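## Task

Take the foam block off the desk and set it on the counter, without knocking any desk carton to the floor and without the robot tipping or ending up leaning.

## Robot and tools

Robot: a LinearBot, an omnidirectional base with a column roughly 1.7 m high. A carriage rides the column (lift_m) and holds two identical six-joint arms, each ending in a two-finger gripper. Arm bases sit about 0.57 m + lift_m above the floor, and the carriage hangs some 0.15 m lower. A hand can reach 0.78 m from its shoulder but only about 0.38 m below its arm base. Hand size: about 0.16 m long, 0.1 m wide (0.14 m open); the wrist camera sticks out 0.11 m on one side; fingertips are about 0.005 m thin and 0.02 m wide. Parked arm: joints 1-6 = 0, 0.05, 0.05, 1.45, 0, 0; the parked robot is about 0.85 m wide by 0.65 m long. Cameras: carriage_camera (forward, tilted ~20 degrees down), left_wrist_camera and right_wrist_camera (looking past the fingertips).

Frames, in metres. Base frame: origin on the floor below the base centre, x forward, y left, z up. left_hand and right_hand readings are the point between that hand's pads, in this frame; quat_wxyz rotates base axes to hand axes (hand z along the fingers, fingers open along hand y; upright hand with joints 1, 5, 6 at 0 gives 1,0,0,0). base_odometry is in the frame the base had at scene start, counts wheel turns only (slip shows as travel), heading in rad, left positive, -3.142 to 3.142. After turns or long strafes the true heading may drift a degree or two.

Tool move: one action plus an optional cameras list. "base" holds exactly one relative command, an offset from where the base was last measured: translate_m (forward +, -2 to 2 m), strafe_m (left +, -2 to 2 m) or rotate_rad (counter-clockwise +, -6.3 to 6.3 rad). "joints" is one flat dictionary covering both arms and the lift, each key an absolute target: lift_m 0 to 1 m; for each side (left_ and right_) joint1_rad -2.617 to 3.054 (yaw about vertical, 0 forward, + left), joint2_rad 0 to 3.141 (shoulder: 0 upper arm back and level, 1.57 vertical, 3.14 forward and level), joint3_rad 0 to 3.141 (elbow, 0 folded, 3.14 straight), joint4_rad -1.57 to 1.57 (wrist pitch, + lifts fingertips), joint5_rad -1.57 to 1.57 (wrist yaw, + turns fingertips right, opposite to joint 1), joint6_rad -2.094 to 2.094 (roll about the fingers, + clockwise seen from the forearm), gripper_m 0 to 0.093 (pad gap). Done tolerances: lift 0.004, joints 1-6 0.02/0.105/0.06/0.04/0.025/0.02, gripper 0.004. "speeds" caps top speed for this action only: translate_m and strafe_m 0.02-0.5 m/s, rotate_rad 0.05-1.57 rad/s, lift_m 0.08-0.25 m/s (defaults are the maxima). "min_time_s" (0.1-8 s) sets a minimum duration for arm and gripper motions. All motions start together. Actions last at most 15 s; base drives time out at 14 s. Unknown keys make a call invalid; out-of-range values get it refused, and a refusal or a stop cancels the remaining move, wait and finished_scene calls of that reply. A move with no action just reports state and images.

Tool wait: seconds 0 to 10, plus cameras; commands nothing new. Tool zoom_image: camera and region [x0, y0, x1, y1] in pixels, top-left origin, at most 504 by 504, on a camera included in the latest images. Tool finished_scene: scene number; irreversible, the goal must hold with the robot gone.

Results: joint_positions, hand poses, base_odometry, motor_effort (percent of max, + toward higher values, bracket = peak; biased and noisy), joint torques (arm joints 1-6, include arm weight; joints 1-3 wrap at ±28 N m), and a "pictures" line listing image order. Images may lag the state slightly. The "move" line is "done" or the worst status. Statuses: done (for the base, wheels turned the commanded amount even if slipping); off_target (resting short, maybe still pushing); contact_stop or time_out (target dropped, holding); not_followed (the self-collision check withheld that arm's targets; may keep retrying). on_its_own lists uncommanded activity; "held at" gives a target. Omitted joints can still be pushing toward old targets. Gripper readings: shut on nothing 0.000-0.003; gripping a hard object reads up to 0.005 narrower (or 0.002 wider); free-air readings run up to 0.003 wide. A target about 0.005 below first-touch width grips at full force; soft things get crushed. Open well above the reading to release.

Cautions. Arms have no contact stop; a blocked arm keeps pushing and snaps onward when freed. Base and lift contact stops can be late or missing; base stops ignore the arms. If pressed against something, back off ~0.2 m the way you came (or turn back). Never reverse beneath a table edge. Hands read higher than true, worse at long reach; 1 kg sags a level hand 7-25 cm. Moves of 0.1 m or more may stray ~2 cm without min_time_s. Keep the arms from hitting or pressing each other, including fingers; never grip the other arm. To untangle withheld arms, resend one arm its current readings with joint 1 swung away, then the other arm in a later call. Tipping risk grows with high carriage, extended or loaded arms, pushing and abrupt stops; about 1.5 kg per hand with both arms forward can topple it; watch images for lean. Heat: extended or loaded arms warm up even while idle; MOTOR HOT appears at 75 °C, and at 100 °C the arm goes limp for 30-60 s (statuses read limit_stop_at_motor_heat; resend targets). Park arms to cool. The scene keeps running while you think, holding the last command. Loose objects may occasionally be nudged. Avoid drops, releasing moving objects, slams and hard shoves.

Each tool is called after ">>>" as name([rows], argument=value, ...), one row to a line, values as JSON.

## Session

>>> move()

Scene clock: 0.00 s.
Joint torques (N m): no reading
base_odometry: x=+0.000 y=+0.000 heading=+0.000
base_status: not commanded
joint_positions: lift_m=+0.300 left_joint1_rad=-0.005 left_joint2_rad=+0.047 left_joint3_rad=+0.038 left_joint4_rad=+1.447 left_joint5_rad=-0.039 left_joint6_rad=-0.008 left_gripper_m=+0.09396 right_joint1_rad=+0.004 right_joint2_rad=+0.041 right_joint3_rad=+0.059 right_joint4_rad=+1.485 right_joint5_rad=-0.003 right_joint6_rad=+0.011 right_gripper_m=+0.09396
joint_status: not commanded
motor_effort: lift_m=+30 drive_wheels=-2
left_hand: x=+0.2672 y=+0.3155 z=+1.2819 quat_wxyz=(+0.998, -0.020, +0.066, -0.006) (m; base frame)
right_hand: x=+0.2494 y=-0.3084 z=+1.2885 quat_wxyz=(+0.999, -0.001, +0.034, +0.008) (m; base frame)
pictures: carriage_camera, left_wrist_camera, right_wrist_camera
Images, in order (width x height): carriage_camera 504x504, left_wrist_camera 504x504, right_wrist_camera 504x504.

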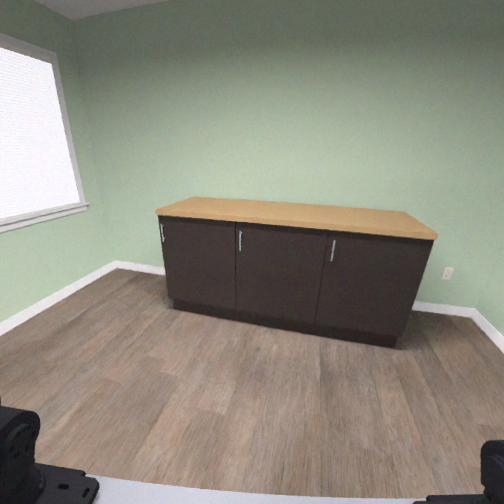

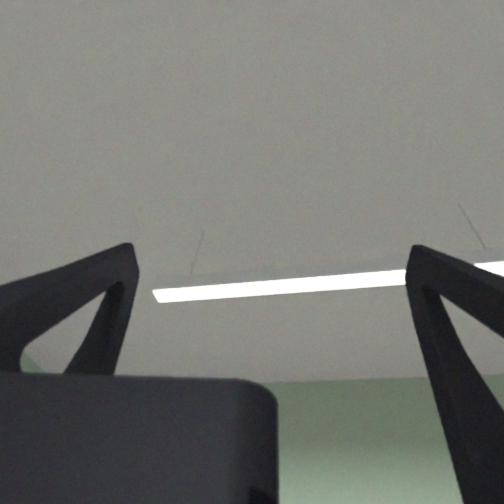

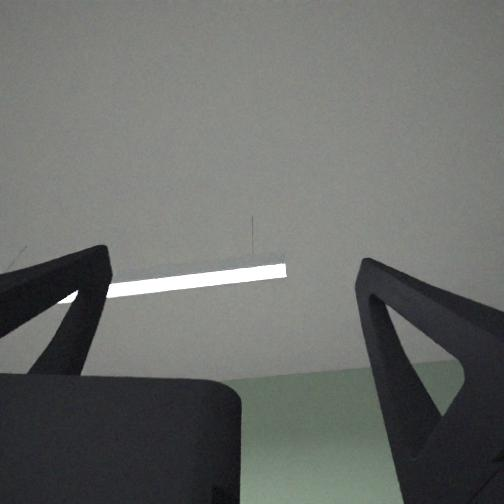

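>>> move(base={"rotate_rad": 2.8}, joints={"lift_m": 0.7}, cameras=["carriage_camera"])

>>> zoom_image(camera="carriage_camera", region=[0, 150, 504, 400])

Scene clock: 10.03 s.
Joint torques (N m): left_arm=[0.57 4.23 6.05 -0.15 -0.09 -0.06] | right_arm=[-0.02 4.46 6.99 -0.3 0.01 -0.12]
move: done
base_odometry: x=+0.000 y=+0.000 heading=+2.799
base_status: done
joint_positions: lift_m=+0.700 left_joint1_rad=-0.005 left_joint2_rad=+0.047 left_joint3_rad=+0.038 left_joint4_rad=+1.443 left_joint5_rad=-0.039 left_joint6_rad=-0.008 left_gripper_m=+0.09398 right_joint1_rad=+0.004 right_joint2_rad=+0.041 right_joint3_rad=+0.059 right_joint4_rad=+1.485 right_joint5_rad=-0.003 right_joint6_rad=+0.011 right_gripper_m=+0.09398
joint_status: all done
motor_effort: lift_m=+31(37) drive_wheels=+7(19)
left_hand: x=+0.2681 y=+0.3155 z=+1.6817 quat_wxyz=(+0.997, -0.020, +0.068, -0.006)
right_hand: x=+0.2494 y=-0.3084 z=+1.6884 quat_wxyz=(+0.999, -0.001, +0.034, +0.008)
Images, in order (width x height): carriage_camera 504x504.

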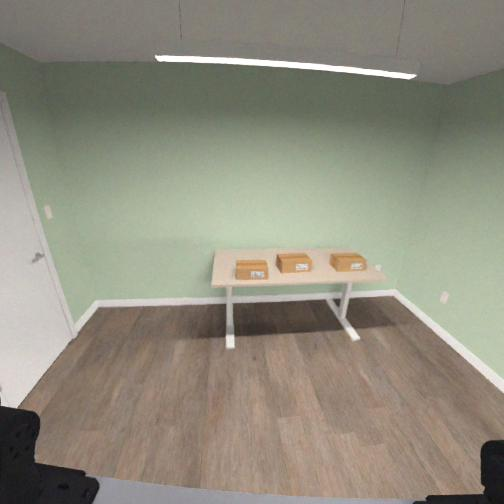

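Scaled by 1.000.

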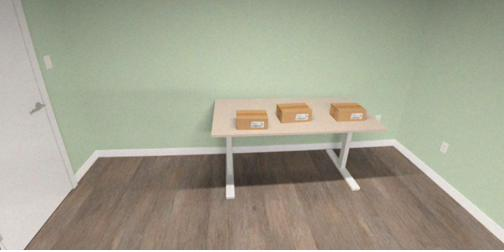

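>>> move(base={"rotate_rad": 0.07}, cameras=[])

>>> move(base={"translate_m": 0.8}, joints={"lift_m": 1.0}, speeds={"translate_m": 0.3}, cameras=["carriage_camera"])

>>> zoom_image(camera="carriage_camera", region=[150, 250, 504, 504])

Scene clock: 23.27 s.
Joint torques (N m): left_arm=[0.65 4.22 6.04 -0.16 -0.09 -0.05] | right_arm=[-0.06 4.51 7.04 -0.3 -0.02 -0.12]
move: done
base_odometry: x=+0.000 y=+0.000 heading=+2.869
base_status: done
joint_positions: lift_m=+0.700 left_joint1_rad=-0.005 left_joint2_rad=+0.047 left_joint3_rad=+0.038 left_joint4_rad=+1.443 left_joint5_rad=-0.039 left_joint6_rad=-0.008 left_gripper_m=+0.09398 right_joint1_rad=+0.004 right_joint2_rad=+0.041 right_joint3_rad=+0.059 right_joint4_rad=+1.485 right_joint5_rad=-0.003 right_joint6_rad=+0.011 right_gripper_m=+0.09398
joint_status: not commanded
motor_effort: lift_m=+31(31) drive_wheels=+5(12)
left_hand: x=+0.2680 y=+0.3155 z=+1.6817 quat_wxyz=(+0.997, -0.020, +0.068, -0.006)
right_hand: x=+0.2494 y=-0.3084 z=+1.6884 quat_wxyz=(+0.999, -0.001, +0.034, +0.008)

Scene clock: 27.43 s.
Joint torques (N m): left_arm=[0.58 4.36 6.01 -0.18 -0.1 -0.05] | right_arm=[-0.05 4.51 6.99 -0.3 0 -0.12]
move: done
base_odometry: x=-0.771 y=+0.214 heading=+2.870
base_status: done
joint_positions: lift_m=+0.997 left_joint1_rad=-0.005 left_joint2_rad=+0.047 left_joint3_rad=+0.038 left_joint4_rad=+1.444 left_joint5_rad=-0.039 left_joint6_rad=-0.008 left_gripper_m=+0.09398 right_joint1_rad=+0.004 right_joint2_rad=+0.041 right_joint3_rad=+0.059 right_joint4_rad=+1.486 right_joint5_rad=-0.003 right_joint6_rad=+0.011 right_gripper_m=+0.09398
joint_status: all done
joint sent to its limit — lift_m, upper limit.
motor_effort: lift_m=+31(38) drive_wheels=-13(21)
left_hand: x=+0.2679 y=+0.3155 z=+1.9788 quat_wxyz=(+0.997, -0.020, +0.068, -0.006)
right_hand: x=+0.2493 y=-0.3084 z=+1.9855 quat_wxyz=(+0.999, -0.001, +0.034, +0.008)
Images, in order (width x height): carriage_camera 504x504.

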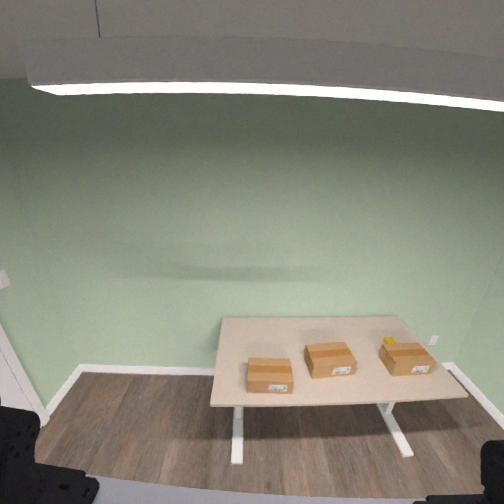

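Scaled by 1.424 (camera's finer frame: 720x720).

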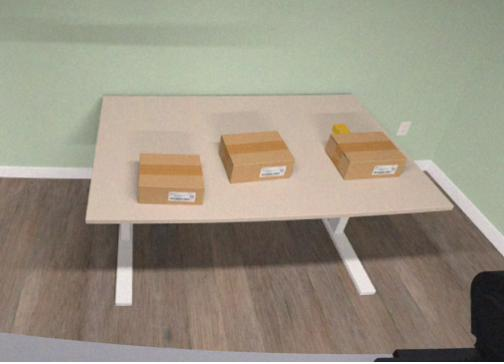

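>>> move(base={"strafe_m": -0.65}, joints={"lift_m": 0.7}, speeds={"strafe_m": 0.3}, cameras=[])

>>> move(base={"translate_m": 0.45}, speeds={"translate_m": 0.25}, cameras=["carriage_camera"])

>>> zoom_image(camera="carriage_camera", region=[150, 250, 504, 504])

Scene clock: 75.00 s.
Joint torques (N m): left_arm=[0.69 4.25 6.06 -0.18 -0.08 -0.04] | right_arm=[-0.01 4.51 6.98 -0.3 0 -0.11]
move: done
base_odometry: x=-0.597 y=+0.841 heading=+2.871
base_status: done
joint_positions: lift_m=+0.700 left_joint1_rad=-0.005 left_joint2_rad=+0.047 left_joint3_rad=+0.038 left_joint4_rad=+1.444 left_joint5_rad=-0.039 left_joint6_rad=-0.008 left_gripper_m=+0.09398 right_joint1_rad=+0.004 right_joint2_rad=+0.041 right_joint3_rad=+0.059 right_joint4_rad=+1.485 right_joint5_rad=-0.003 right_joint6_rad=+0.011 right_gripper_m=+0.09398
joint_status: all done
motor_effort: lift_m=+27(28) drive_wheels=-4(11)
left_hand: x=+0.2678 y=+0.3156 z=+1.6820 quat_wxyz=(+0.997, -0.020, +0.068, -0.006)
right_hand: x=+0.2494 y=-0.3084 z=+1.6887 quat_wxyz=(+0.999, -0.001, +0.034, +0.008)

Scene clock: 78.23 s.
Joint torques (N m): left_arm=[0.65 4.29 6.02 -0.21 -0.09 -0.05] | right_arm=[-0.01 4.48 7.02 -0.29 0 -0.11]
move: done
base_odometry: x=-1.031 y=+0.962 heading=+2.870
base_status: done
joint_positions: lift_m=+0.700 left_joint1_rad=-0.005 left_joint2_rad=+0.047 left_joint3_rad=+0.038 left_joint4_rad=+1.446 left_joint5_rad=-0.039 left_joint6_rad=-0.008 left_gripper_m=+0.09398 right_joint1_rad=+0.004 right_joint2_rad=+0.041 right_joint3_rad=+0.059 right_joint4_rad=+1.485 right_joint5_rad=-0.003 right_joint6_rad=+0.011 right_gripper_m=+0.09398
joint_status: not commanded
motor_effort: lift_m=+27(28) drive_wheels=-6(14)
left_hand: x=+0.2675 y=+0.3156 z=+1.6821 quat_wxyz=(+0.998, -0.020, +0.067, -0.006)
right_hand: x=+0.2494 y=-0.3084 z=+1.6887 quat_wxyz=(+0.999, -0.001, +0.034, +0.008)
Images, in order (width x height): carriage_camera 504x504.

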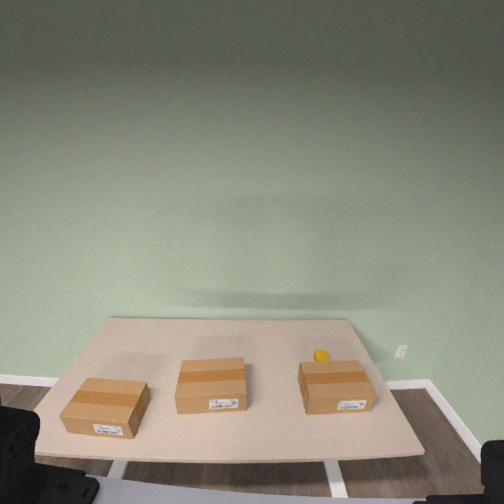

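Scaled by 1.424 (camera's finer frame: 720x720).

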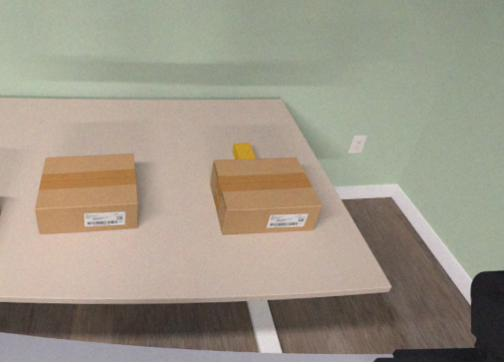

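>>> move(base={"translate_m": 0.27}, joints={"right_joint1_rad": -0.11, "right_joint2_rad": 2.85, "right_joint3_rad": 1.94, "right_joint4_rad": -0.65, "right_joint6_rad": 0.0}, min_time_s=4, speeds={"translate_m": 0.15}, cameras=["carriage_camera", "right_wrist_camera"])

Scene clock: 100.50 s.
Joint torques (N m): left_arm=[0.57 4.21 5.97 -0.21 -0.08 -0.05] | right_arm=[-0.76 -13.52 7.95 0.2 0.01 -0.22]
move: done
base_odometry: x=-1.291 y=+1.035 heading=+2.869
base_status: done
joint_positions: lift_m=+0.700 left_joint1_rad=-0.005 left_joint2_rad=+0.047 left_joint3_rad=+0.038 left_joint4_rad=+1.446 left_joint5_rad=-0.039 left_joint6_rad=-0.008 left_gripper_m=+0.09398 right_joint1_rad=-0.102 right_joint2_rad=+2.843 right_joint3_rad=+1.919 right_joint4_rad=-0.630 right_joint5_rad=-0.003 right_joint6_rad=+0.011 right_gripper_m=+0.09398
joint_status: all done
motor_effort: lift_m=+27(28) drive_wheels=-6(10)
left_hand: x=+0.2674 y=+0.3156 z=+1.6821 quat_wxyz=(+0.998, -0.020, +0.067, -0.006)
right_hand: x=+0.7023 y=-0.3564 z=+1.0406 quat_wxyz=(+0.008, +0.056, +0.998, +0.001)
Images, in order (width x height): carriage_camera 504x504, right_wrist_camera 504x504.

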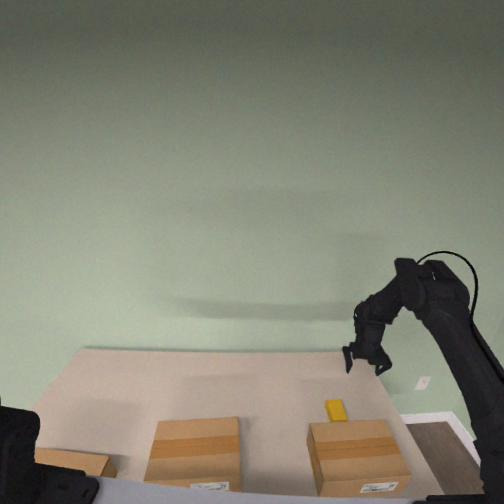

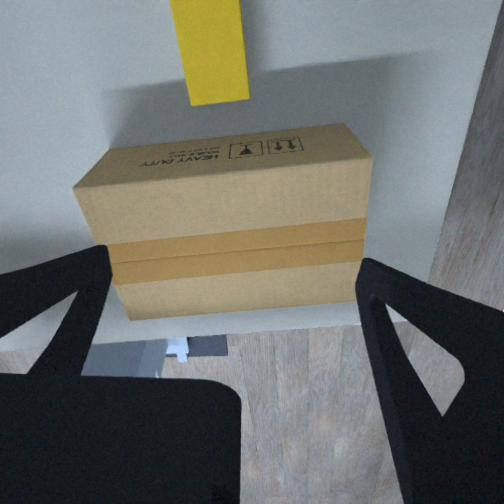

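>>> move(base={"translate_m": 0.045}, joints={"right_joint1_rad": -0.08, "right_joint6_rad": -0.09, "lift_m": 0.6}, min_time_s=1.5, speeds={"translate_m": 0.1, "lift_m": 0.1}, cameras=["carriage_camera", "right_wrist_camera"])

Scene clock: 159.50 s.
Joint torques (N m): left_arm=[0.64 4.3 6.06 -0.22 -0.09 -0.05] | right_arm=[0.62 -14.37 7.38 0.26 0.01 -0.25]
move: done
base_odometry: x=-1.334 y=+1.047 heading=+2.869
base_status: done
joint_positions: lift_m=+0.600 left_joint1_rad=-0.005 left_joint2_rad=+0.047 left_joint3_rad=+0.038 left_joint4_rad=+1.447 left_joint5_rad=-0.039 left_joint6_rad=-0.008 left_gripper_m=+0.09398 right_joint1_rad=-0.088 right_joint2_rad=+2.852 right_joint3_rad=+1.924 right_joint4_rad=-0.640 right_joint5_rad=-0.003 right_joint6_rad=-0.077 right_gripper_m=+0.09398
joint_status: all done
motor_effort: lift_m=+28(28) drive_wheels=-7(12)
left_hand: x=+0.2671 y=+0.3156 z=+1.5821 quat_wxyz=(+0.998, -0.020, +0.066, -0.006)
right_hand: x=+0.6995 y=-0.3496 z=+0.9374 quat_wxyz=(+0.002, +0.006, +1.000, +0.001)
Images, in order (width x height): carriage_camera 504x504, right_wrist_camera 504x504.

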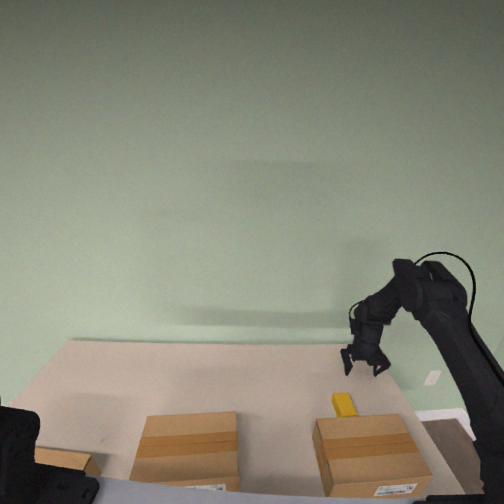

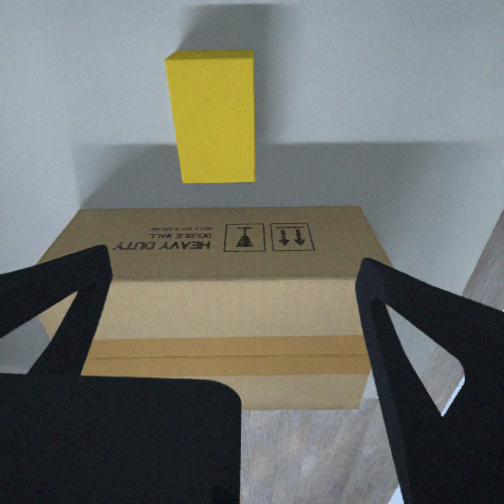

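>>> move(joints={"right_joint1_rad": -0.048, "right_joint6_rad": -0.07, "lift_m": 0.475}, min_time_s=1, speeds={"lift_m": 0.1}, cameras=["right_wrist_camera"])

Scene clock: 171.67 s.
Joint torques (N m): left_arm=[0.75 4.26 6 -0.22 -0.09 -0.07] | right_arm=[0.46 -14.61 7.05 0.27 0.01 -0.04]
move: done
base_odometry: x=-1.334 y=+1.047 heading=+2.869
base_status: not commanded
joint_positions: lift_m=+0.475 left_joint1_rad=-0.005 left_joint2_rad=+0.047 left_joint3_rad=+0.038 left_joint4_rad=+1.447 left_joint5_rad=-0.039 left_joint6_rad=-0.008 left_gripper_m=+0.09398 right_joint1_rad=-0.054 right_joint2_rad=+2.855 right_joint3_rad=+1.928 right_joint4_rad=-0.641 right_joint5_rad=-0.003 right_joint6_rad=-0.077 right_gripper_m=+0.09398
joint_status: all done
motor_effort: lift_m=+27(29) drive_wheels=-8(8)
left_hand: x=+0.2671 y=+0.3156 z=+1.4571 quat_wxyz=(+0.998, -0.020, +0.066, -0.006)
right_hand: x=+0.7009 y=-0.3338 z=+0.8120 quat_wxyz=(+0.001, -0.012, +1.000, +0.001)
Images, in order (width x height): right_wrist_camera 504x504.

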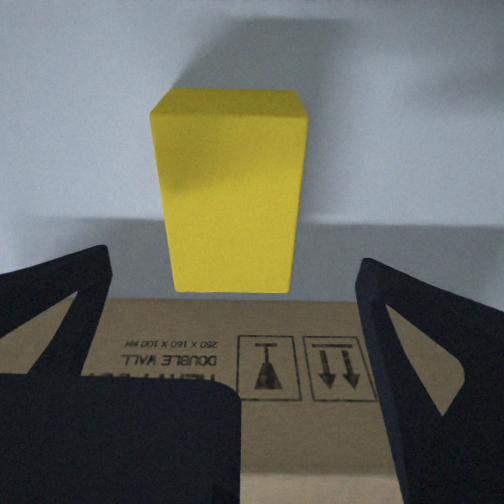

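>>> move(base={"translate_m": 0.016}, joints={"lift_m": 0.437}, speeds={"translate_m": 0.05, "lift_m": 0.08}, cameras=["right_wrist_camera"])

Scene clock: 182.57 s.
Joint torques (N m): left_arm=[0.57 4.19 6.02 -0.22 -0.09 -0.05] | right_arm=[0.44 -14.82 6.89 0.29 0 -0.04]
move: done
base_odometry: x=-1.349 y=+1.051 heading=+2.869
base_status: done
joint_positions: lift_m=+0.437 left_joint1_rad=-0.005 left_joint2_rad=+0.047 left_joint3_rad=+0.038 left_joint4_rad=+1.448 left_joint5_rad=-0.039 left_joint6_rad=-0.008 left_gripper_m=+0.09398 right_joint1_rad=-0.054 right_joint2_rad=+2.856 right_joint3_rad=+1.928 right_joint4_rad=-0.644 right_joint5_rad=-0.003 right_joint6_rad=-0.077 right_gripper_m=+0.09398
joint_status: all done
motor_effort: lift_m=+28(29) drive_wheels=-7(12)
left_hand: x=+0.2669 y=+0.3156 z=+1.4191 quat_wxyz=(+0.998, -0.020, +0.066, -0.006)
right_hand: x=+0.7001 y=-0.3337 z=+0.7734 quat_wxyz=(+0.000, -0.012, +1.000, +0.001)
Images, in order (width x height): right_wrist_camera 504x504.

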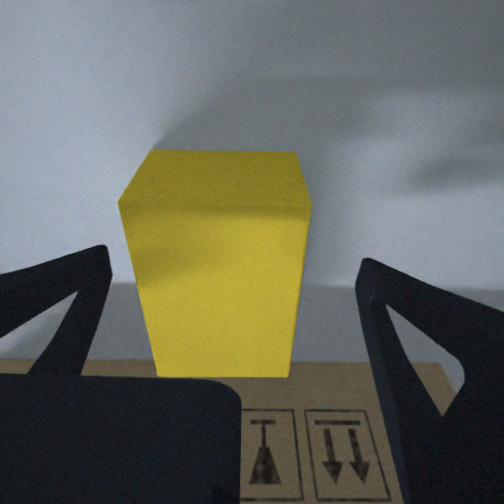

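>>> move(joints={"lift_m": 0.427}, speeds={"lift_m": 0.08}, cameras=[])

>>> move(joints={"right_gripper_m": 0.05}, min_time_s=1.5, cameras=["right_wrist_camera"])

Scene clock: 189.83 s.
Joint torques (N m): left_arm=[0.54 4.22 6.11 -0.23 -0.09 -0.04] | right_arm=[0.49 -15.09 6.75 0.3 0 -0.05]
move: done
base_odometry: x=-1.349 y=+1.051 heading=+2.869
base_status: not commanded
joint_positions: lift_m=+0.427 left_joint1_rad=-0.005 left_joint2_rad=+0.047 left_joint3_rad=+0.038 left_joint4_rad=+1.448 left_joint5_rad=-0.039 left_joint6_rad=-0.008 left_gripper_m=+0.09398 right_joint1_rad=-0.054 right_joint2_rad=+2.860 right_joint3_rad=+1.930 right_joint4_rad=-0.644 right_joint5_rad=-0.003 right_joint6_rad=-0.077 right_gripper_m=+0.09398
joint_status: all done
motor_effort: lift_m=+27(29) drive_wheels=+3(6)
left_hand: x=+0.2669 y=+0.3156 z=+1.4091 quat_wxyz=(+0.998, -0.020, +0.066, -0.006)
right_hand: x=+0.6994 y=-0.3337 z=+0.7622 quat_wxyz=(-0.002, -0.012, +1.000, +0.002)

Scene clock: 191.63 s.
Joint torques (N m): left_arm=[0.58 4.23 6 -0.23 -0.09 -0.04] | right_arm=[0.49 -15.09 6.76 0.3 0 -0.05]
move: off_target
base_odometry: x=-1.349 y=+1.051 heading=+2.869
base_status: not commanded
joint_positions: lift_m=+0.427 left_joint1_rad=-0.005 left_joint2_rad=+0.047 left_joint3_rad=+0.038 left_joint4_rad=+1.448 left_joint5_rad=-0.039 left_joint6_rad=-0.008 left_gripper_m=+0.09398 right_joint1_rad=-0.054 right_joint2_rad=+2.860 right_joint3_rad=+1.930 right_joint4_rad=-0.644 right_joint5_rad=-0.003 right_joint6_rad=-0.077 right_gripper_m=+0.05664
joint_status: right_gripper_m off_target (ended at +0.05666, target +0.05000)
motor_effort: lift_m=+27(28) drive_wheels=+2(6)
left_hand: x=+0.2669 y=+0.3156 z=+1.4091 quat_wxyz=(+0.998, -0.020, +0.066, -0.006)
right_hand: x=+0.6994 y=-0.3337 z=+0.7622 quat_wxyz=(-0.002, -0.012, +1.000, +0.002)
Images, in order (width x height): right_wrist_camera 504x504.

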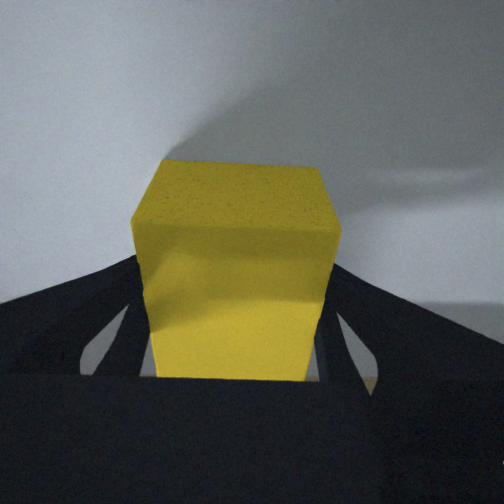

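>>> move(joints={"lift_m": 0.65}, speeds={"lift_m": 0.12}, cameras=["right_wrist_camera"])

>>> move(base={"translate_m": -0.7}, joints={"right_joint1_rad": 0.0, "right_joint2_rad": 1.3, "right_joint3_rad": 1.2, "right_joint4_rad": -1.47, "right_joint6_rad": 0.0, "lift_m": 0.7}, min_time_s=3, speeds={"translate_m": 0.25}, cameras=["carriage_camera", "right_wrist_camera"])

Scene clock: 209.83 s.
Joint torques (N m): left_arm=[0.58 4.25 5.98 -0.25 -0.1 -0.04] | right_arm=[0.47 -15.24 6.63 0.3 0.01 -0.06]
move: done
base_odometry: x=-1.349 y=+1.051 heading=+2.869
base_status: not commanded
joint_positions: lift_m=+0.650 left_joint1_rad=-0.005 left_joint2_rad=+0.047 left_joint3_rad=+0.038 left_joint4_rad=+1.448 left_joint5_rad=-0.039 left_joint6_rad=-0.008 left_gripper_m=+0.09398 right_joint1_rad=-0.054 right_joint2_rad=+2.861 right_joint3_rad=+1.930 right_joint4_rad=-0.645 right_joint5_rad=-0.003 right_joint6_rad=-0.077 right_gripper_m=+0.05662
joint_status: all done
motor_effort: lift_m=+31(37) drive_wheels=+3(7)
left_hand: x=+0.2669 y=+0.3156 z=+1.6318 quat_wxyz=(+0.998, -0.020, +0.066, -0.006)
right_hand: x=+0.6988 y=-0.3337 z=+0.9843 quat_wxyz=(-0.003, -0.012, +1.000, +0.002)
Images, in order (width x height): right_wrist_camera 504x504.

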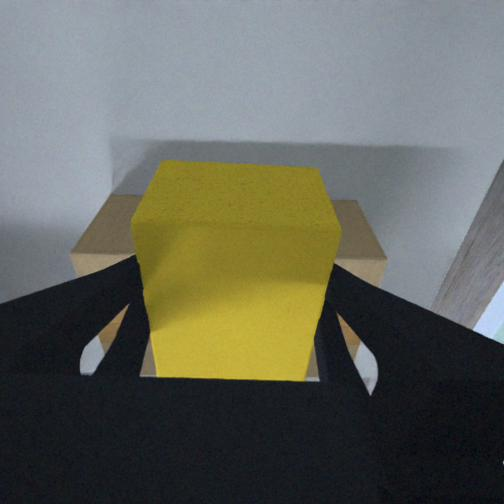

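Scene clock: 214.03 s.
Joint torques (N m): left_arm=[0.62 4.27 5.96 -0.22 -0.1 -0.05] | right_arm=[0.66 -5.05 6.63 0.26 0.01 0.01]
move: done
base_odometry: x=-0.675 y=+0.863 heading=+2.869
base_status: done
joint_positions: lift_m=+0.700 left_joint1_rad=-0.005 left_joint2_rad=+0.047 left_joint3_rad=+0.038 left_joint4_rad=+1.447 left_joint5_rad=-0.039 left_joint6_rad=-0.008 left_gripper_m=+0.09398 right_joint1_rad=-0.008 right_joint2_rad=+1.312 right_joint3_rad=+1.206 right_joint4_rad=-1.457 right_joint5_rad=-0.003 right_joint6_rad=-0.013 right_gripper_m=+0.05662
joint_status: all done
motor_effort: lift_m=+31(38) drive_wheels=-3(16)
left_hand: x=+0.2672 y=+0.3156 z=+1.6818 quat_wxyz=(+0.998, -0.020, +0.066, -0.006)
right_hand: x=+0.4371 y=-0.3102 z=+1.4109 quat_wxyz=(+0.004, -0.002, +1.000, +0.001)
Images, in order (width x height): carriage_camera 504x504, right_wrist_camera 504x504.

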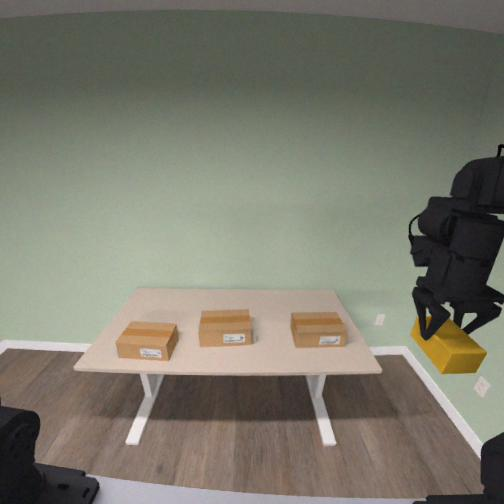

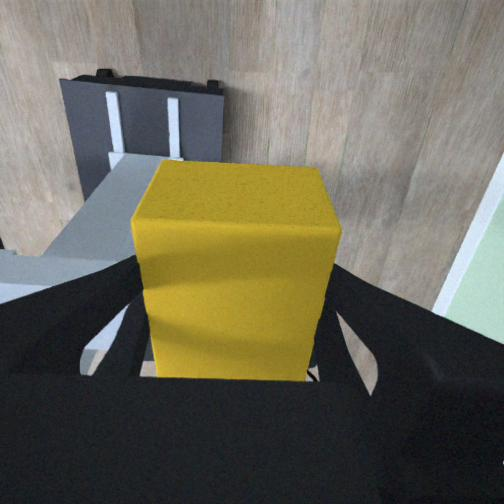

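>>> move(base={"rotate_rad": 3.014}, speeds={"rotate_rad": 1.0}, cameras=[])

>>> move(base={"translate_m": 1.55}, speeds={"translate_m": 0.35}, cameras=["carriage_camera", "right_wrist_camera"])

Scene clock: 226.67 s.
Joint torques (N m): left_arm=[0.75 4.25 6.04 -0.23 -0.09 -0.06] | right_arm=[0.57 -5.05 6.61 0.27 0.02 -0.01]
move: done
base_odometry: x=-0.675 y=+0.863 heading=-0.401
base_status: done
joint_positions: lift_m=+0.700 left_joint1_rad=-0.005 left_joint2_rad=+0.047 left_joint3_rad=+0.038 left_joint4_rad=+1.447 left_joint5_rad=-0.039 left_joint6_rad=-0.008 left_gripper_m=+0.09399 right_joint1_rad=-0.007 right_joint2_rad=+1.312 right_joint3_rad=+1.206 right_joint4_rad=-1.458 right_joint5_rad=-0.002 right_joint6_rad=-0.012 right_gripper_m=+0.05661
joint_status: not commanded
motor_effort: lift_m=+31(31) drive_wheels=+5(15)
left_hand: x=+0.2672 y=+0.3156 z=+1.6818 quat_wxyz=(+0.998, -0.020, +0.066, -0.006)
right_hand: x=+0.4369 y=-0.3100 z=+1.4109 quat_wxyz=(+0.003, -0.003, +1.000, +0.001)

Scene clock: 232.80 s.
Joint torques (N m): left_arm=[0.62 4.3 6.02 -0.2 -0.09 -0.04] | right_arm=[0.58 -4.92 6.57 0.28 0.01 0]
move: done
base_odometry: x=+0.753 y=+0.260 heading=-0.400
base_status: done
joint_positions: lift_m=+0.700 left_joint1_rad=-0.005 left_joint2_rad=+0.047 left_joint3_rad=+0.038 left_joint4_rad=+1.447 left_joint5_rad=-0.039 left_joint6_rad=-0.008 left_gripper_m=+0.09399 right_joint1_rad=-0.007 right_joint2_rad=+1.311 right_joint3_rad=+1.206 right_joint4_rad=-1.460 right_joint5_rad=-0.002 right_joint6_rad=-0.012 right_gripper_m=+0.05661
joint_status: not commanded
motor_effort: lift_m=+31(31) drive_wheels=-10(23)
left_hand: x=+0.2672 y=+0.3156 z=+1.6818 quat_wxyz=(+0.998, -0.020, +0.066, -0.006)
right_hand: x=+0.4362 y=-0.3100 z=+1.4111 quat_wxyz=(+0.003, -0.003, +1.000, +0.001)
Images, in order (width x height): carriage_camera 504x504, right_wrist_camera 504x504.

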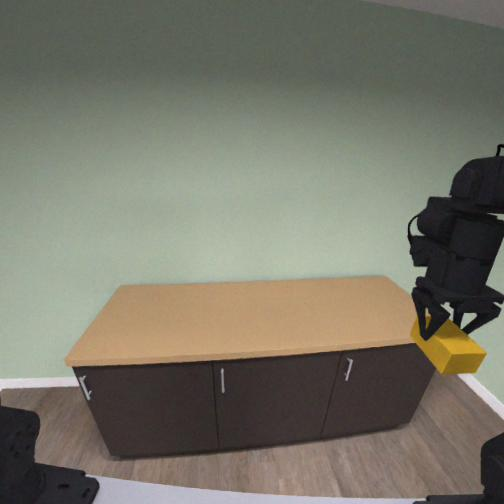

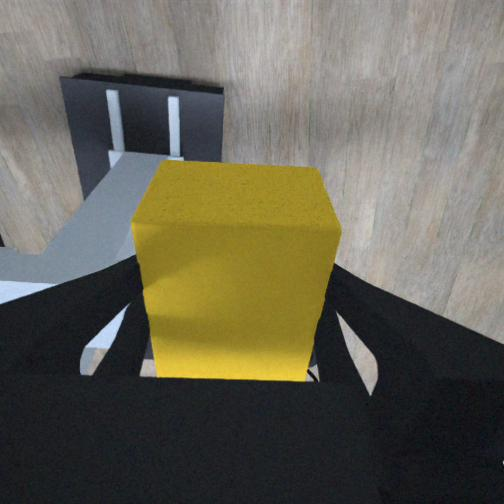

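>>> move(base={"rotate_rad": 0.066}, cameras=[])

>>> move(base={"translate_m": 0.42}, joints={"lift_m": 0.74}, speeds={"translate_m": 0.2}, cameras=["carriage_camera", "right_wrist_camera"])

Scene clock: 246.23 s.
Joint torques (N m): left_arm=[0.65 4.22 6.01 -0.21 -0.09 -0.05] | right_arm=[0.31 -4.9 6.64 0.29 0.01 0]
move: done
base_odometry: x=+0.753 y=+0.260 heading=-0.335
base_status: done
joint_positions: lift_m=+0.700 left_joint1_rad=-0.005 left_joint2_rad=+0.047 left_joint3_rad=+0.038 left_joint4_rad=+1.446 left_joint5_rad=-0.039 left_joint6_rad=-0.008 left_gripper_m=+0.09399 right_joint1_rad=-0.004 right_joint2_rad=+1.310 right_joint3_rad=+1.206 right_joint4_rad=-1.462 right_joint5_rad=-0.002 right_joint6_rad=-0.012 right_gripper_m=+0.05661
joint_status: not commanded
motor_effort: lift_m=+31(31) drive_wheels=-7(11)
left_hand: x=+0.2674 y=+0.3156 z=+1.6817 quat_wxyz=(+0.998, -0.020, +0.067, -0.006)
right_hand: x=+0.4358 y=-0.3094 z=+1.4112 quat_wxyz=(+0.002, -0.004, +1.000, +0.001)

Scene clock: 249.57 s.
Joint torques (N m): left_arm=[0.62 4.25 6.02 -0.21 -0.09 -0.05] | right_arm=[0.34 -4.46 7.46 0.32 0.01 0]
move: done
base_odometry: x=+1.150 y=+0.123 heading=-0.333
base_status: done
joint_positions: lift_m=+0.740 left_joint1_rad=-0.005 left_joint2_rad=+0.047 left_joint3_rad=+0.038 left_joint4_rad=+1.446 left_joint5_rad=-0.039 left_joint6_rad=-0.008 left_gripper_m=+0.09399 right_joint1_rad=-0.004 right_joint2_rad=+1.306 right_joint3_rad=+1.197 right_joint4_rad=-1.465 right_joint5_rad=-0.002 right_joint6_rad=-0.012 right_gripper_m=+0.05661
joint_status: all done
motor_effort: lift_m=+30(38) drive_wheels=+8(17)
left_hand: x=+0.2674 y=+0.3156 z=+1.7218 quat_wxyz=(+0.998, -0.020, +0.067, -0.006)
right_hand: x=+0.4329 y=-0.3094 z=+1.4500 quat_wxyz=(-0.002, -0.004, +1.000, +0.001)
Images, in order (width x height): carriage_camera 504x504, right_wrist_camera 504x504.

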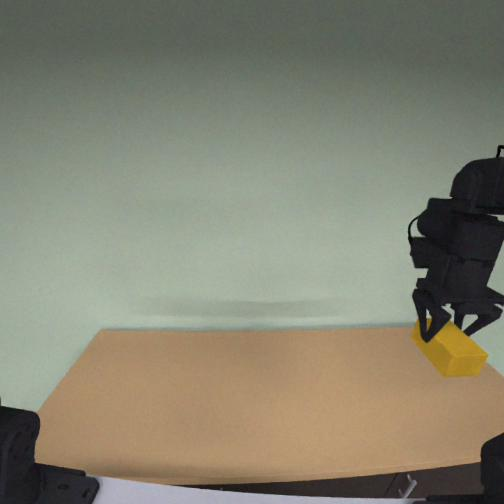

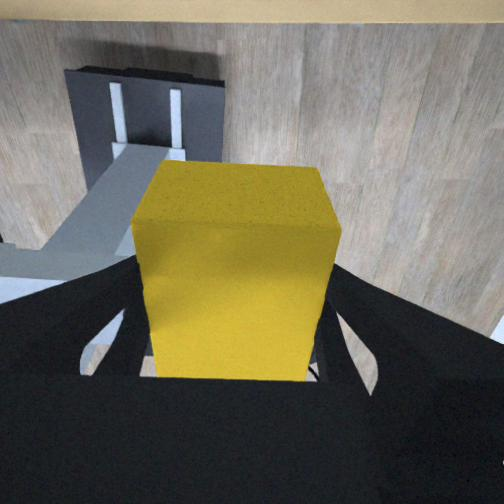

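>>> move(base={"translate_m": 0.07}, joints={"right_joint1_rad": 0.0, "right_joint2_rad": 2.65, "right_joint3_rad": 1.43, "right_joint4_rad": -0.34, "right_joint6_rad": 0.0}, min_time_s=3.5, speeds={"translate_m": 0.1}, cameras=["carriage_camera", "right_wrist_camera"])

Scene clock: 258.43 s.
Joint torques (N m): left_arm=[0.61 4.26 6.02 -0.22 -0.08 -0.04] | right_arm=[0.34 -11.41 5.87 0.54 0 -0.01]
move: done
base_odometry: x=+1.216 y=+0.100 heading=-0.332
base_status: done
joint_positions: lift_m=+0.740 left_joint1_rad=-0.005 left_joint2_rad=+0.047 left_joint3_rad=+0.038 left_joint4_rad=+1.447 left_joint5_rad=-0.039 left_joint6_rad=-0.008 left_gripper_m=+0.09399 right_joint1_rad=-0.004 right_joint2_rad=+2.643 right_joint3_rad=+1.414 right_joint4_rad=-0.361 right_joint5_rad=-0.002 right_joint6_rad=-0.012 right_gripper_m=+0.05661
joint_status: all done
motor_effort: lift_m=+30(30) drive_wheels=-9(15)
left_hand: x=+0.2671 y=+0.3156 z=+1.7219 quat_wxyz=(+0.998, -0.020, +0.066, -0.006)
right_hand: x=+0.6181 y=-0.3102 z=+1.0774 quat_wxyz=(-0.010, -0.004, +1.000, +0.001)
Images, in order (width x height): carriage_camera 504x504, right_wrist_camera 504x504.

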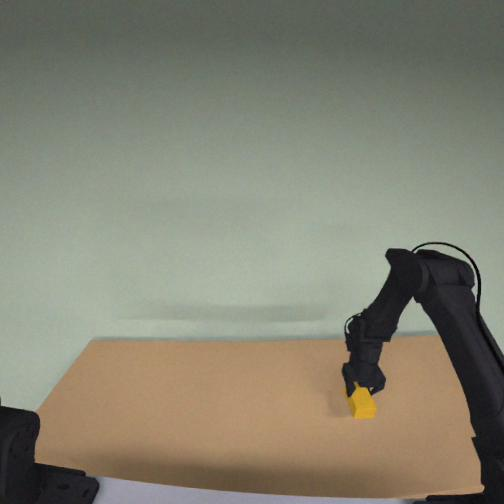

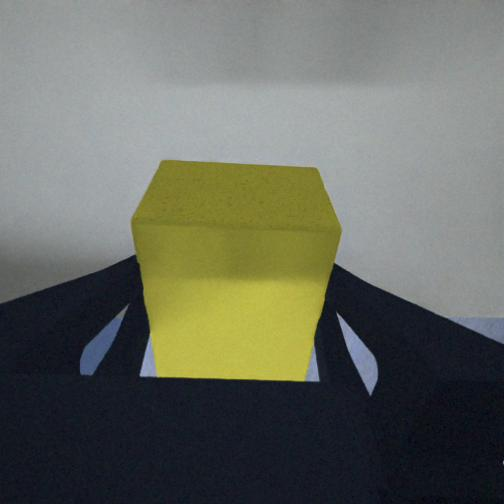

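>>> move(joints={"lift_m": 0.632}, speeds={"lift_m": 0.1}, cameras=["right_wrist_camera"])

Scene clock: 264.27 s.
Joint torques (N m): left_arm=[0.61 4.25 5.98 -0.23 -0.09 -0.05] | right_arm=[0.35 -12.18 5.42 0.49 0.01 0]
move: done
base_odometry: x=+1.216 y=+0.100 heading=-0.332
base_status: not commanded
joint_positions: lift_m=+0.632 left_joint1_rad=-0.005 left_joint2_rad=+0.047 left_joint3_rad=+0.038 left_joint4_rad=+1.447 left_joint5_rad=-0.039 left_joint6_rad=-0.008 left_gripper_m=+0.09399 right_joint1_rad=-0.004 right_joint2_rad=+2.651 right_joint3_rad=+1.418 right_joint4_rad=-0.355 right_joint5_rad=-0.002 right_joint6_rad=-0.012 right_gripper_m=+0.05661
joint_status: all done
motor_effort: lift_m=+27(29) drive_wheels=-11(12)
left_hand: x=+0.2671 y=+0.3156 z=+1.6141 quat_wxyz=(+0.998, -0.020, +0.066, -0.006)
right_hand: x=+0.6190 y=-0.3102 z=+0.9674 quat_wxyz=(-0.009, -0.004, +1.000, +0.001)
Images, in order (width x height): right_wrist_camera 504x504.

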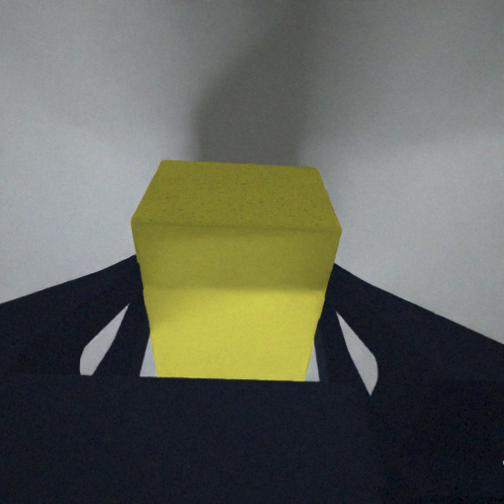

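>>> move(joints={"lift_m": 0.62}, speeds={"lift_m": 0.08}, cameras=["right_wrist_camera"])

>>> move(joints={"lift_m": 0.612}, speeds={"lift_m": 0.08}, cameras=["right_wrist_camera"])

Scene clock: 268.10 s.
Joint torques (N m): left_arm=[0.68 4.12 6.01 -0.23 -0.09 -0.05] | right_arm=[0.39 -12.44 5.18 0.47 0.01 -0.01]
move: done
base_odometry: x=+1.216 y=+0.100 heading=-0.332
base_status: not commanded
joint_positions: lift_m=+0.620 left_joint1_rad=-0.005 left_joint2_rad=+0.047 left_joint3_rad=+0.038 left_joint4_rad=+1.447 left_joint5_rad=-0.039 left_joint6_rad=-0.008 left_gripper_m=+0.09399 right_joint1_rad=-0.004 right_joint2_rad=+2.653 right_joint3_rad=+1.420 right_joint4_rad=-0.353 right_joint5_rad=-0.002 right_joint6_rad=-0.012 right_gripper_m=+0.05661
joint_status: all done
motor_effort: lift_m=+28(29) drive_wheels=-10(12)
left_hand: x=+0.2671 y=+0.3156 z=+1.6021 quat_wxyz=(+0.998, -0.020, +0.066, -0.006)
right_hand: x=+0.6197 y=-0.3102 z=+0.9548 quat_wxyz=(-0.008, -0.004, +1.000, +0.001)
Images, in order (width x height): right_wrist_camera 504x504.

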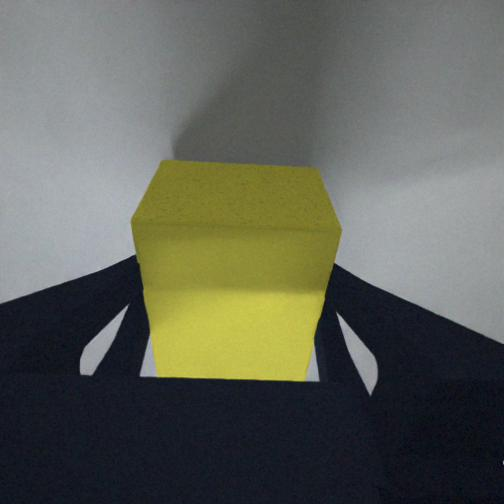

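Scene clock: 268.57 s.
Joint torques (N m): left_arm=[0.5 4.21 5.98 -0.22 -0.1 -0.05] | right_arm=[0.36 -12.19 4.86 0.49 0.01 -0.01]
move: done
base_odometry: x=+1.216 y=+0.100 heading=-0.332
base_status: not commanded
joint_positions: lift_m=+0.612 left_joint1_rad=-0.005 left_joint2_rad=+0.047 left_joint3_rad=+0.038 left_joint4_rad=+1.447 left_joint5_rad=-0.039 left_joint6_rad=-0.008 left_gripper_m=+0.09399 right_joint1_rad=-0.004 right_joint2_rad=+2.651 right_joint3_rad=+1.424 right_joint4_rad=-0.352 right_joint5_rad=-0.002 right_joint6_rad=-0.011 right_gripper_m=+0.05661
joint_status: all done
motor_effort: lift_m=+26(28) drive_wheels=-11(11)
left_hand: x=+0.2671 y=+0.3156 z=+1.5942 quat_wxyz=(+0.998, -0.020, +0.066, -0.006)
right_hand: x=+0.6225 y=-0.3103 z=+0.9485 quat_wxyz=(-0.004, -0.003, +1.000, +0.001)
Images, in order (width x height): right_wrist_camera 504x504.

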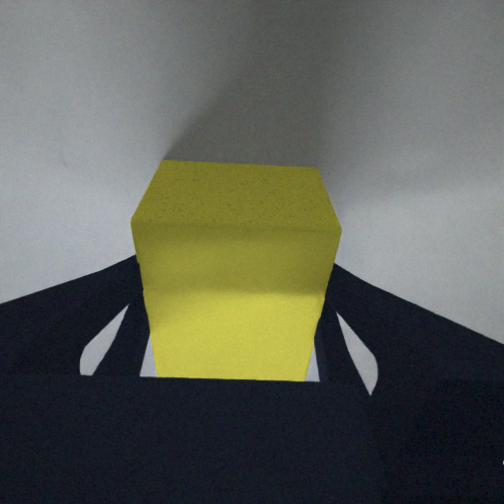

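>>> move(joints={"lift_m": 0.608}, speeds={"lift_m": 0.08}, cameras=["right_wrist_camera"])

Scene clock: 275.10 s.
Joint torques (N m): left_arm=[0.62 4.21 5.98 -0.24 -0.09 -0.05] | right_arm=[0.34 -11.37 4.94 0.61 0 -0.02]
move: done
base_odometry: x=+1.216 y=+0.100 heading=-0.332
base_status: not commanded
joint_positions: lift_m=+0.608 left_joint1_rad=-0.005 left_joint2_rad=+0.047 left_joint3_rad=+0.038 left_joint4_rad=+1.447 left_joint5_rad=-0.039 left_joint6_rad=-0.008 left_gripper_m=+0.09399 right_joint1_rad=-0.004 right_joint2_rad=+2.642 right_joint3_rad=+1.424 right_joint4_rad=-0.366 right_joint5_rad=-0.002 right_joint6_rad=-0.011 right_gripper_m=+0.05661
joint_status: all done
motor_effort: lift_m=+25(26) drive_wheels=+5(11)
left_hand: x=+0.2671 y=+0.3156 z=+1.5903 quat_wxyz=(+0.998, -0.020, +0.066, -0.006)
right_hand: x=+0.6220 y=-0.3103 z=+0.9477 quat_wxyz=(-0.007, -0.003, +1.000, +0.001)
Images, in order (width x height): right_wrist_camera 504x504.

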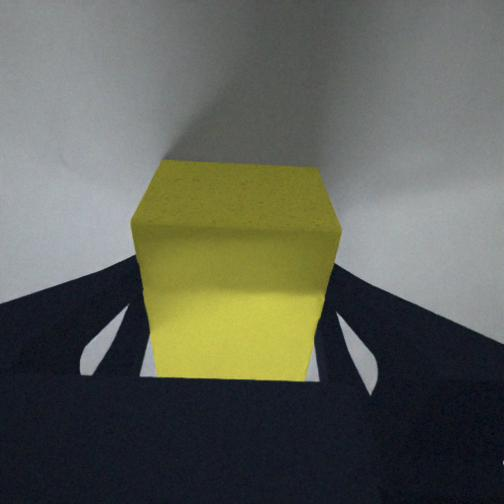

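Contact made. Release slowly and rise.

>>> move(joints={"right_gripper_m": 0.092}, min_time_s=1.5, cameras=["right_wrist_camera"])

>>> move(joints={"lift_m": 0.74}, speeds={"lift_m": 0.12}, cameras=["carriage_camera", "right_wrist_camera"])

Scene clock: 280.40 s.
Joint torques (N m): left_arm=[0.62 4.25 5.98 -0.22 -0.08 -0.05] | right_arm=[0.32 -11.7 4.9 0.56 0.01 0]
move: done
base_odometry: x=+1.216 y=+0.100 heading=-0.332
base_status: not commanded
joint_positions: lift_m=+0.608 left_joint1_rad=-0.005 left_joint2_rad=+0.047 left_joint3_rad=+0.038 left_joint4_rad=+1.447 left_joint5_rad=-0.039 left_joint6_rad=-0.008 left_gripper_m=+0.09399 right_joint1_rad=-0.004 right_joint2_rad=+2.646 right_joint3_rad=+1.424 right_joint4_rad=-0.361 right_joint5_rad=-0.002 right_joint6_rad=-0.011 right_gripper_m=+0.09194
joint_status: all done
motor_effort: lift_m=+25(25) drive_wheels=+8(10)
left_hand: x=+0.2671 y=+0.3156 z=+1.5903 quat_wxyz=(+0.998, -0.020, +0.066, -0.006)
right_hand: x=+0.6221 y=-0.3103 z=+0.9464 quat_wxyz=(-0.006, -0.003, +1.000, +0.001)
Images, in order (width x height): right_wrist_camera 504x504.

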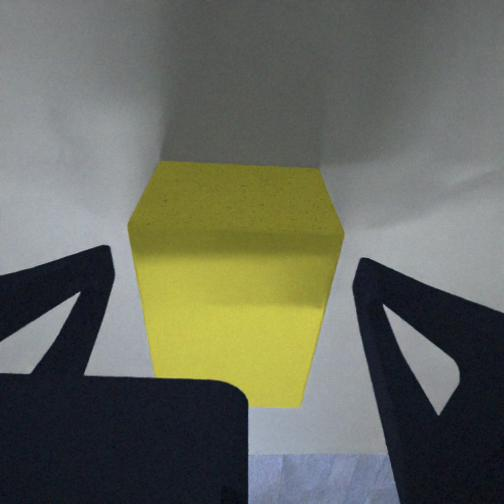

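Scene clock: 281.90 s.
Joint torques (N m): left_arm=[0.64 4.26 6.15 -0.23 -0.08 -0.05] | right_arm=[0.32 -12.37 4.81 0.48 0 -0.01]
move: done
base_odometry: x=+1.216 y=+0.100 heading=-0.332
base_status: not commanded
joint_positions: lift_m=+0.740 left_joint1_rad=-0.005 left_joint2_rad=+0.047 left_joint3_rad=+0.038 left_joint4_rad=+1.447 left_joint5_rad=-0.039 left_joint6_rad=-0.008 left_gripper_m=+0.09399 right_joint1_rad=-0.004 right_joint2_rad=+2.653 right_joint3_rad=+1.424 right_joint4_rad=-0.353 right_joint5_rad=-0.002 right_joint6_rad=-0.011 right_gripper_m=+0.09194
joint_status: all done
motor_effort: lift_m=+30(37) drive_wheels=+7(13)
left_hand: x=+0.2671 y=+0.3156 z=+1.7218 quat_wxyz=(+0.998, -0.020, +0.066, -0.006)
right_hand: x=+0.6215 y=-0.3103 z=+1.0752 quat_wxyz=(-0.006, -0.003, +1.000, +0.001)
Images, in order (width x height): carriage_camera 504x504, right_wrist_camera 504x504.

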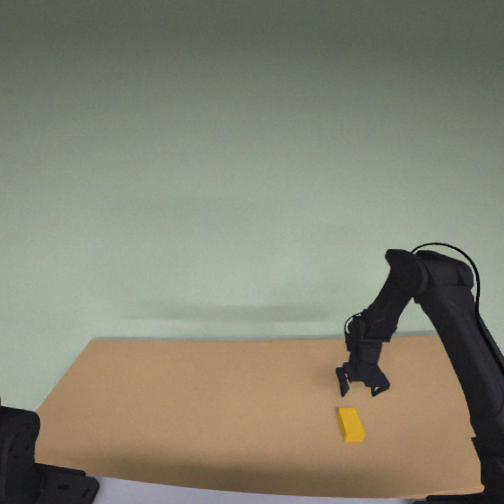

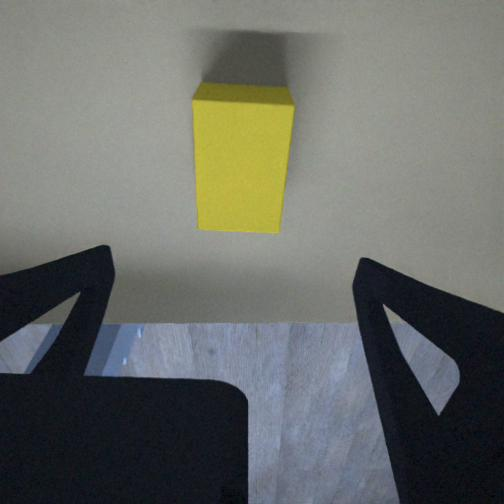

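>>> finished_scene(scene=2)

The scene is finished: the task was done.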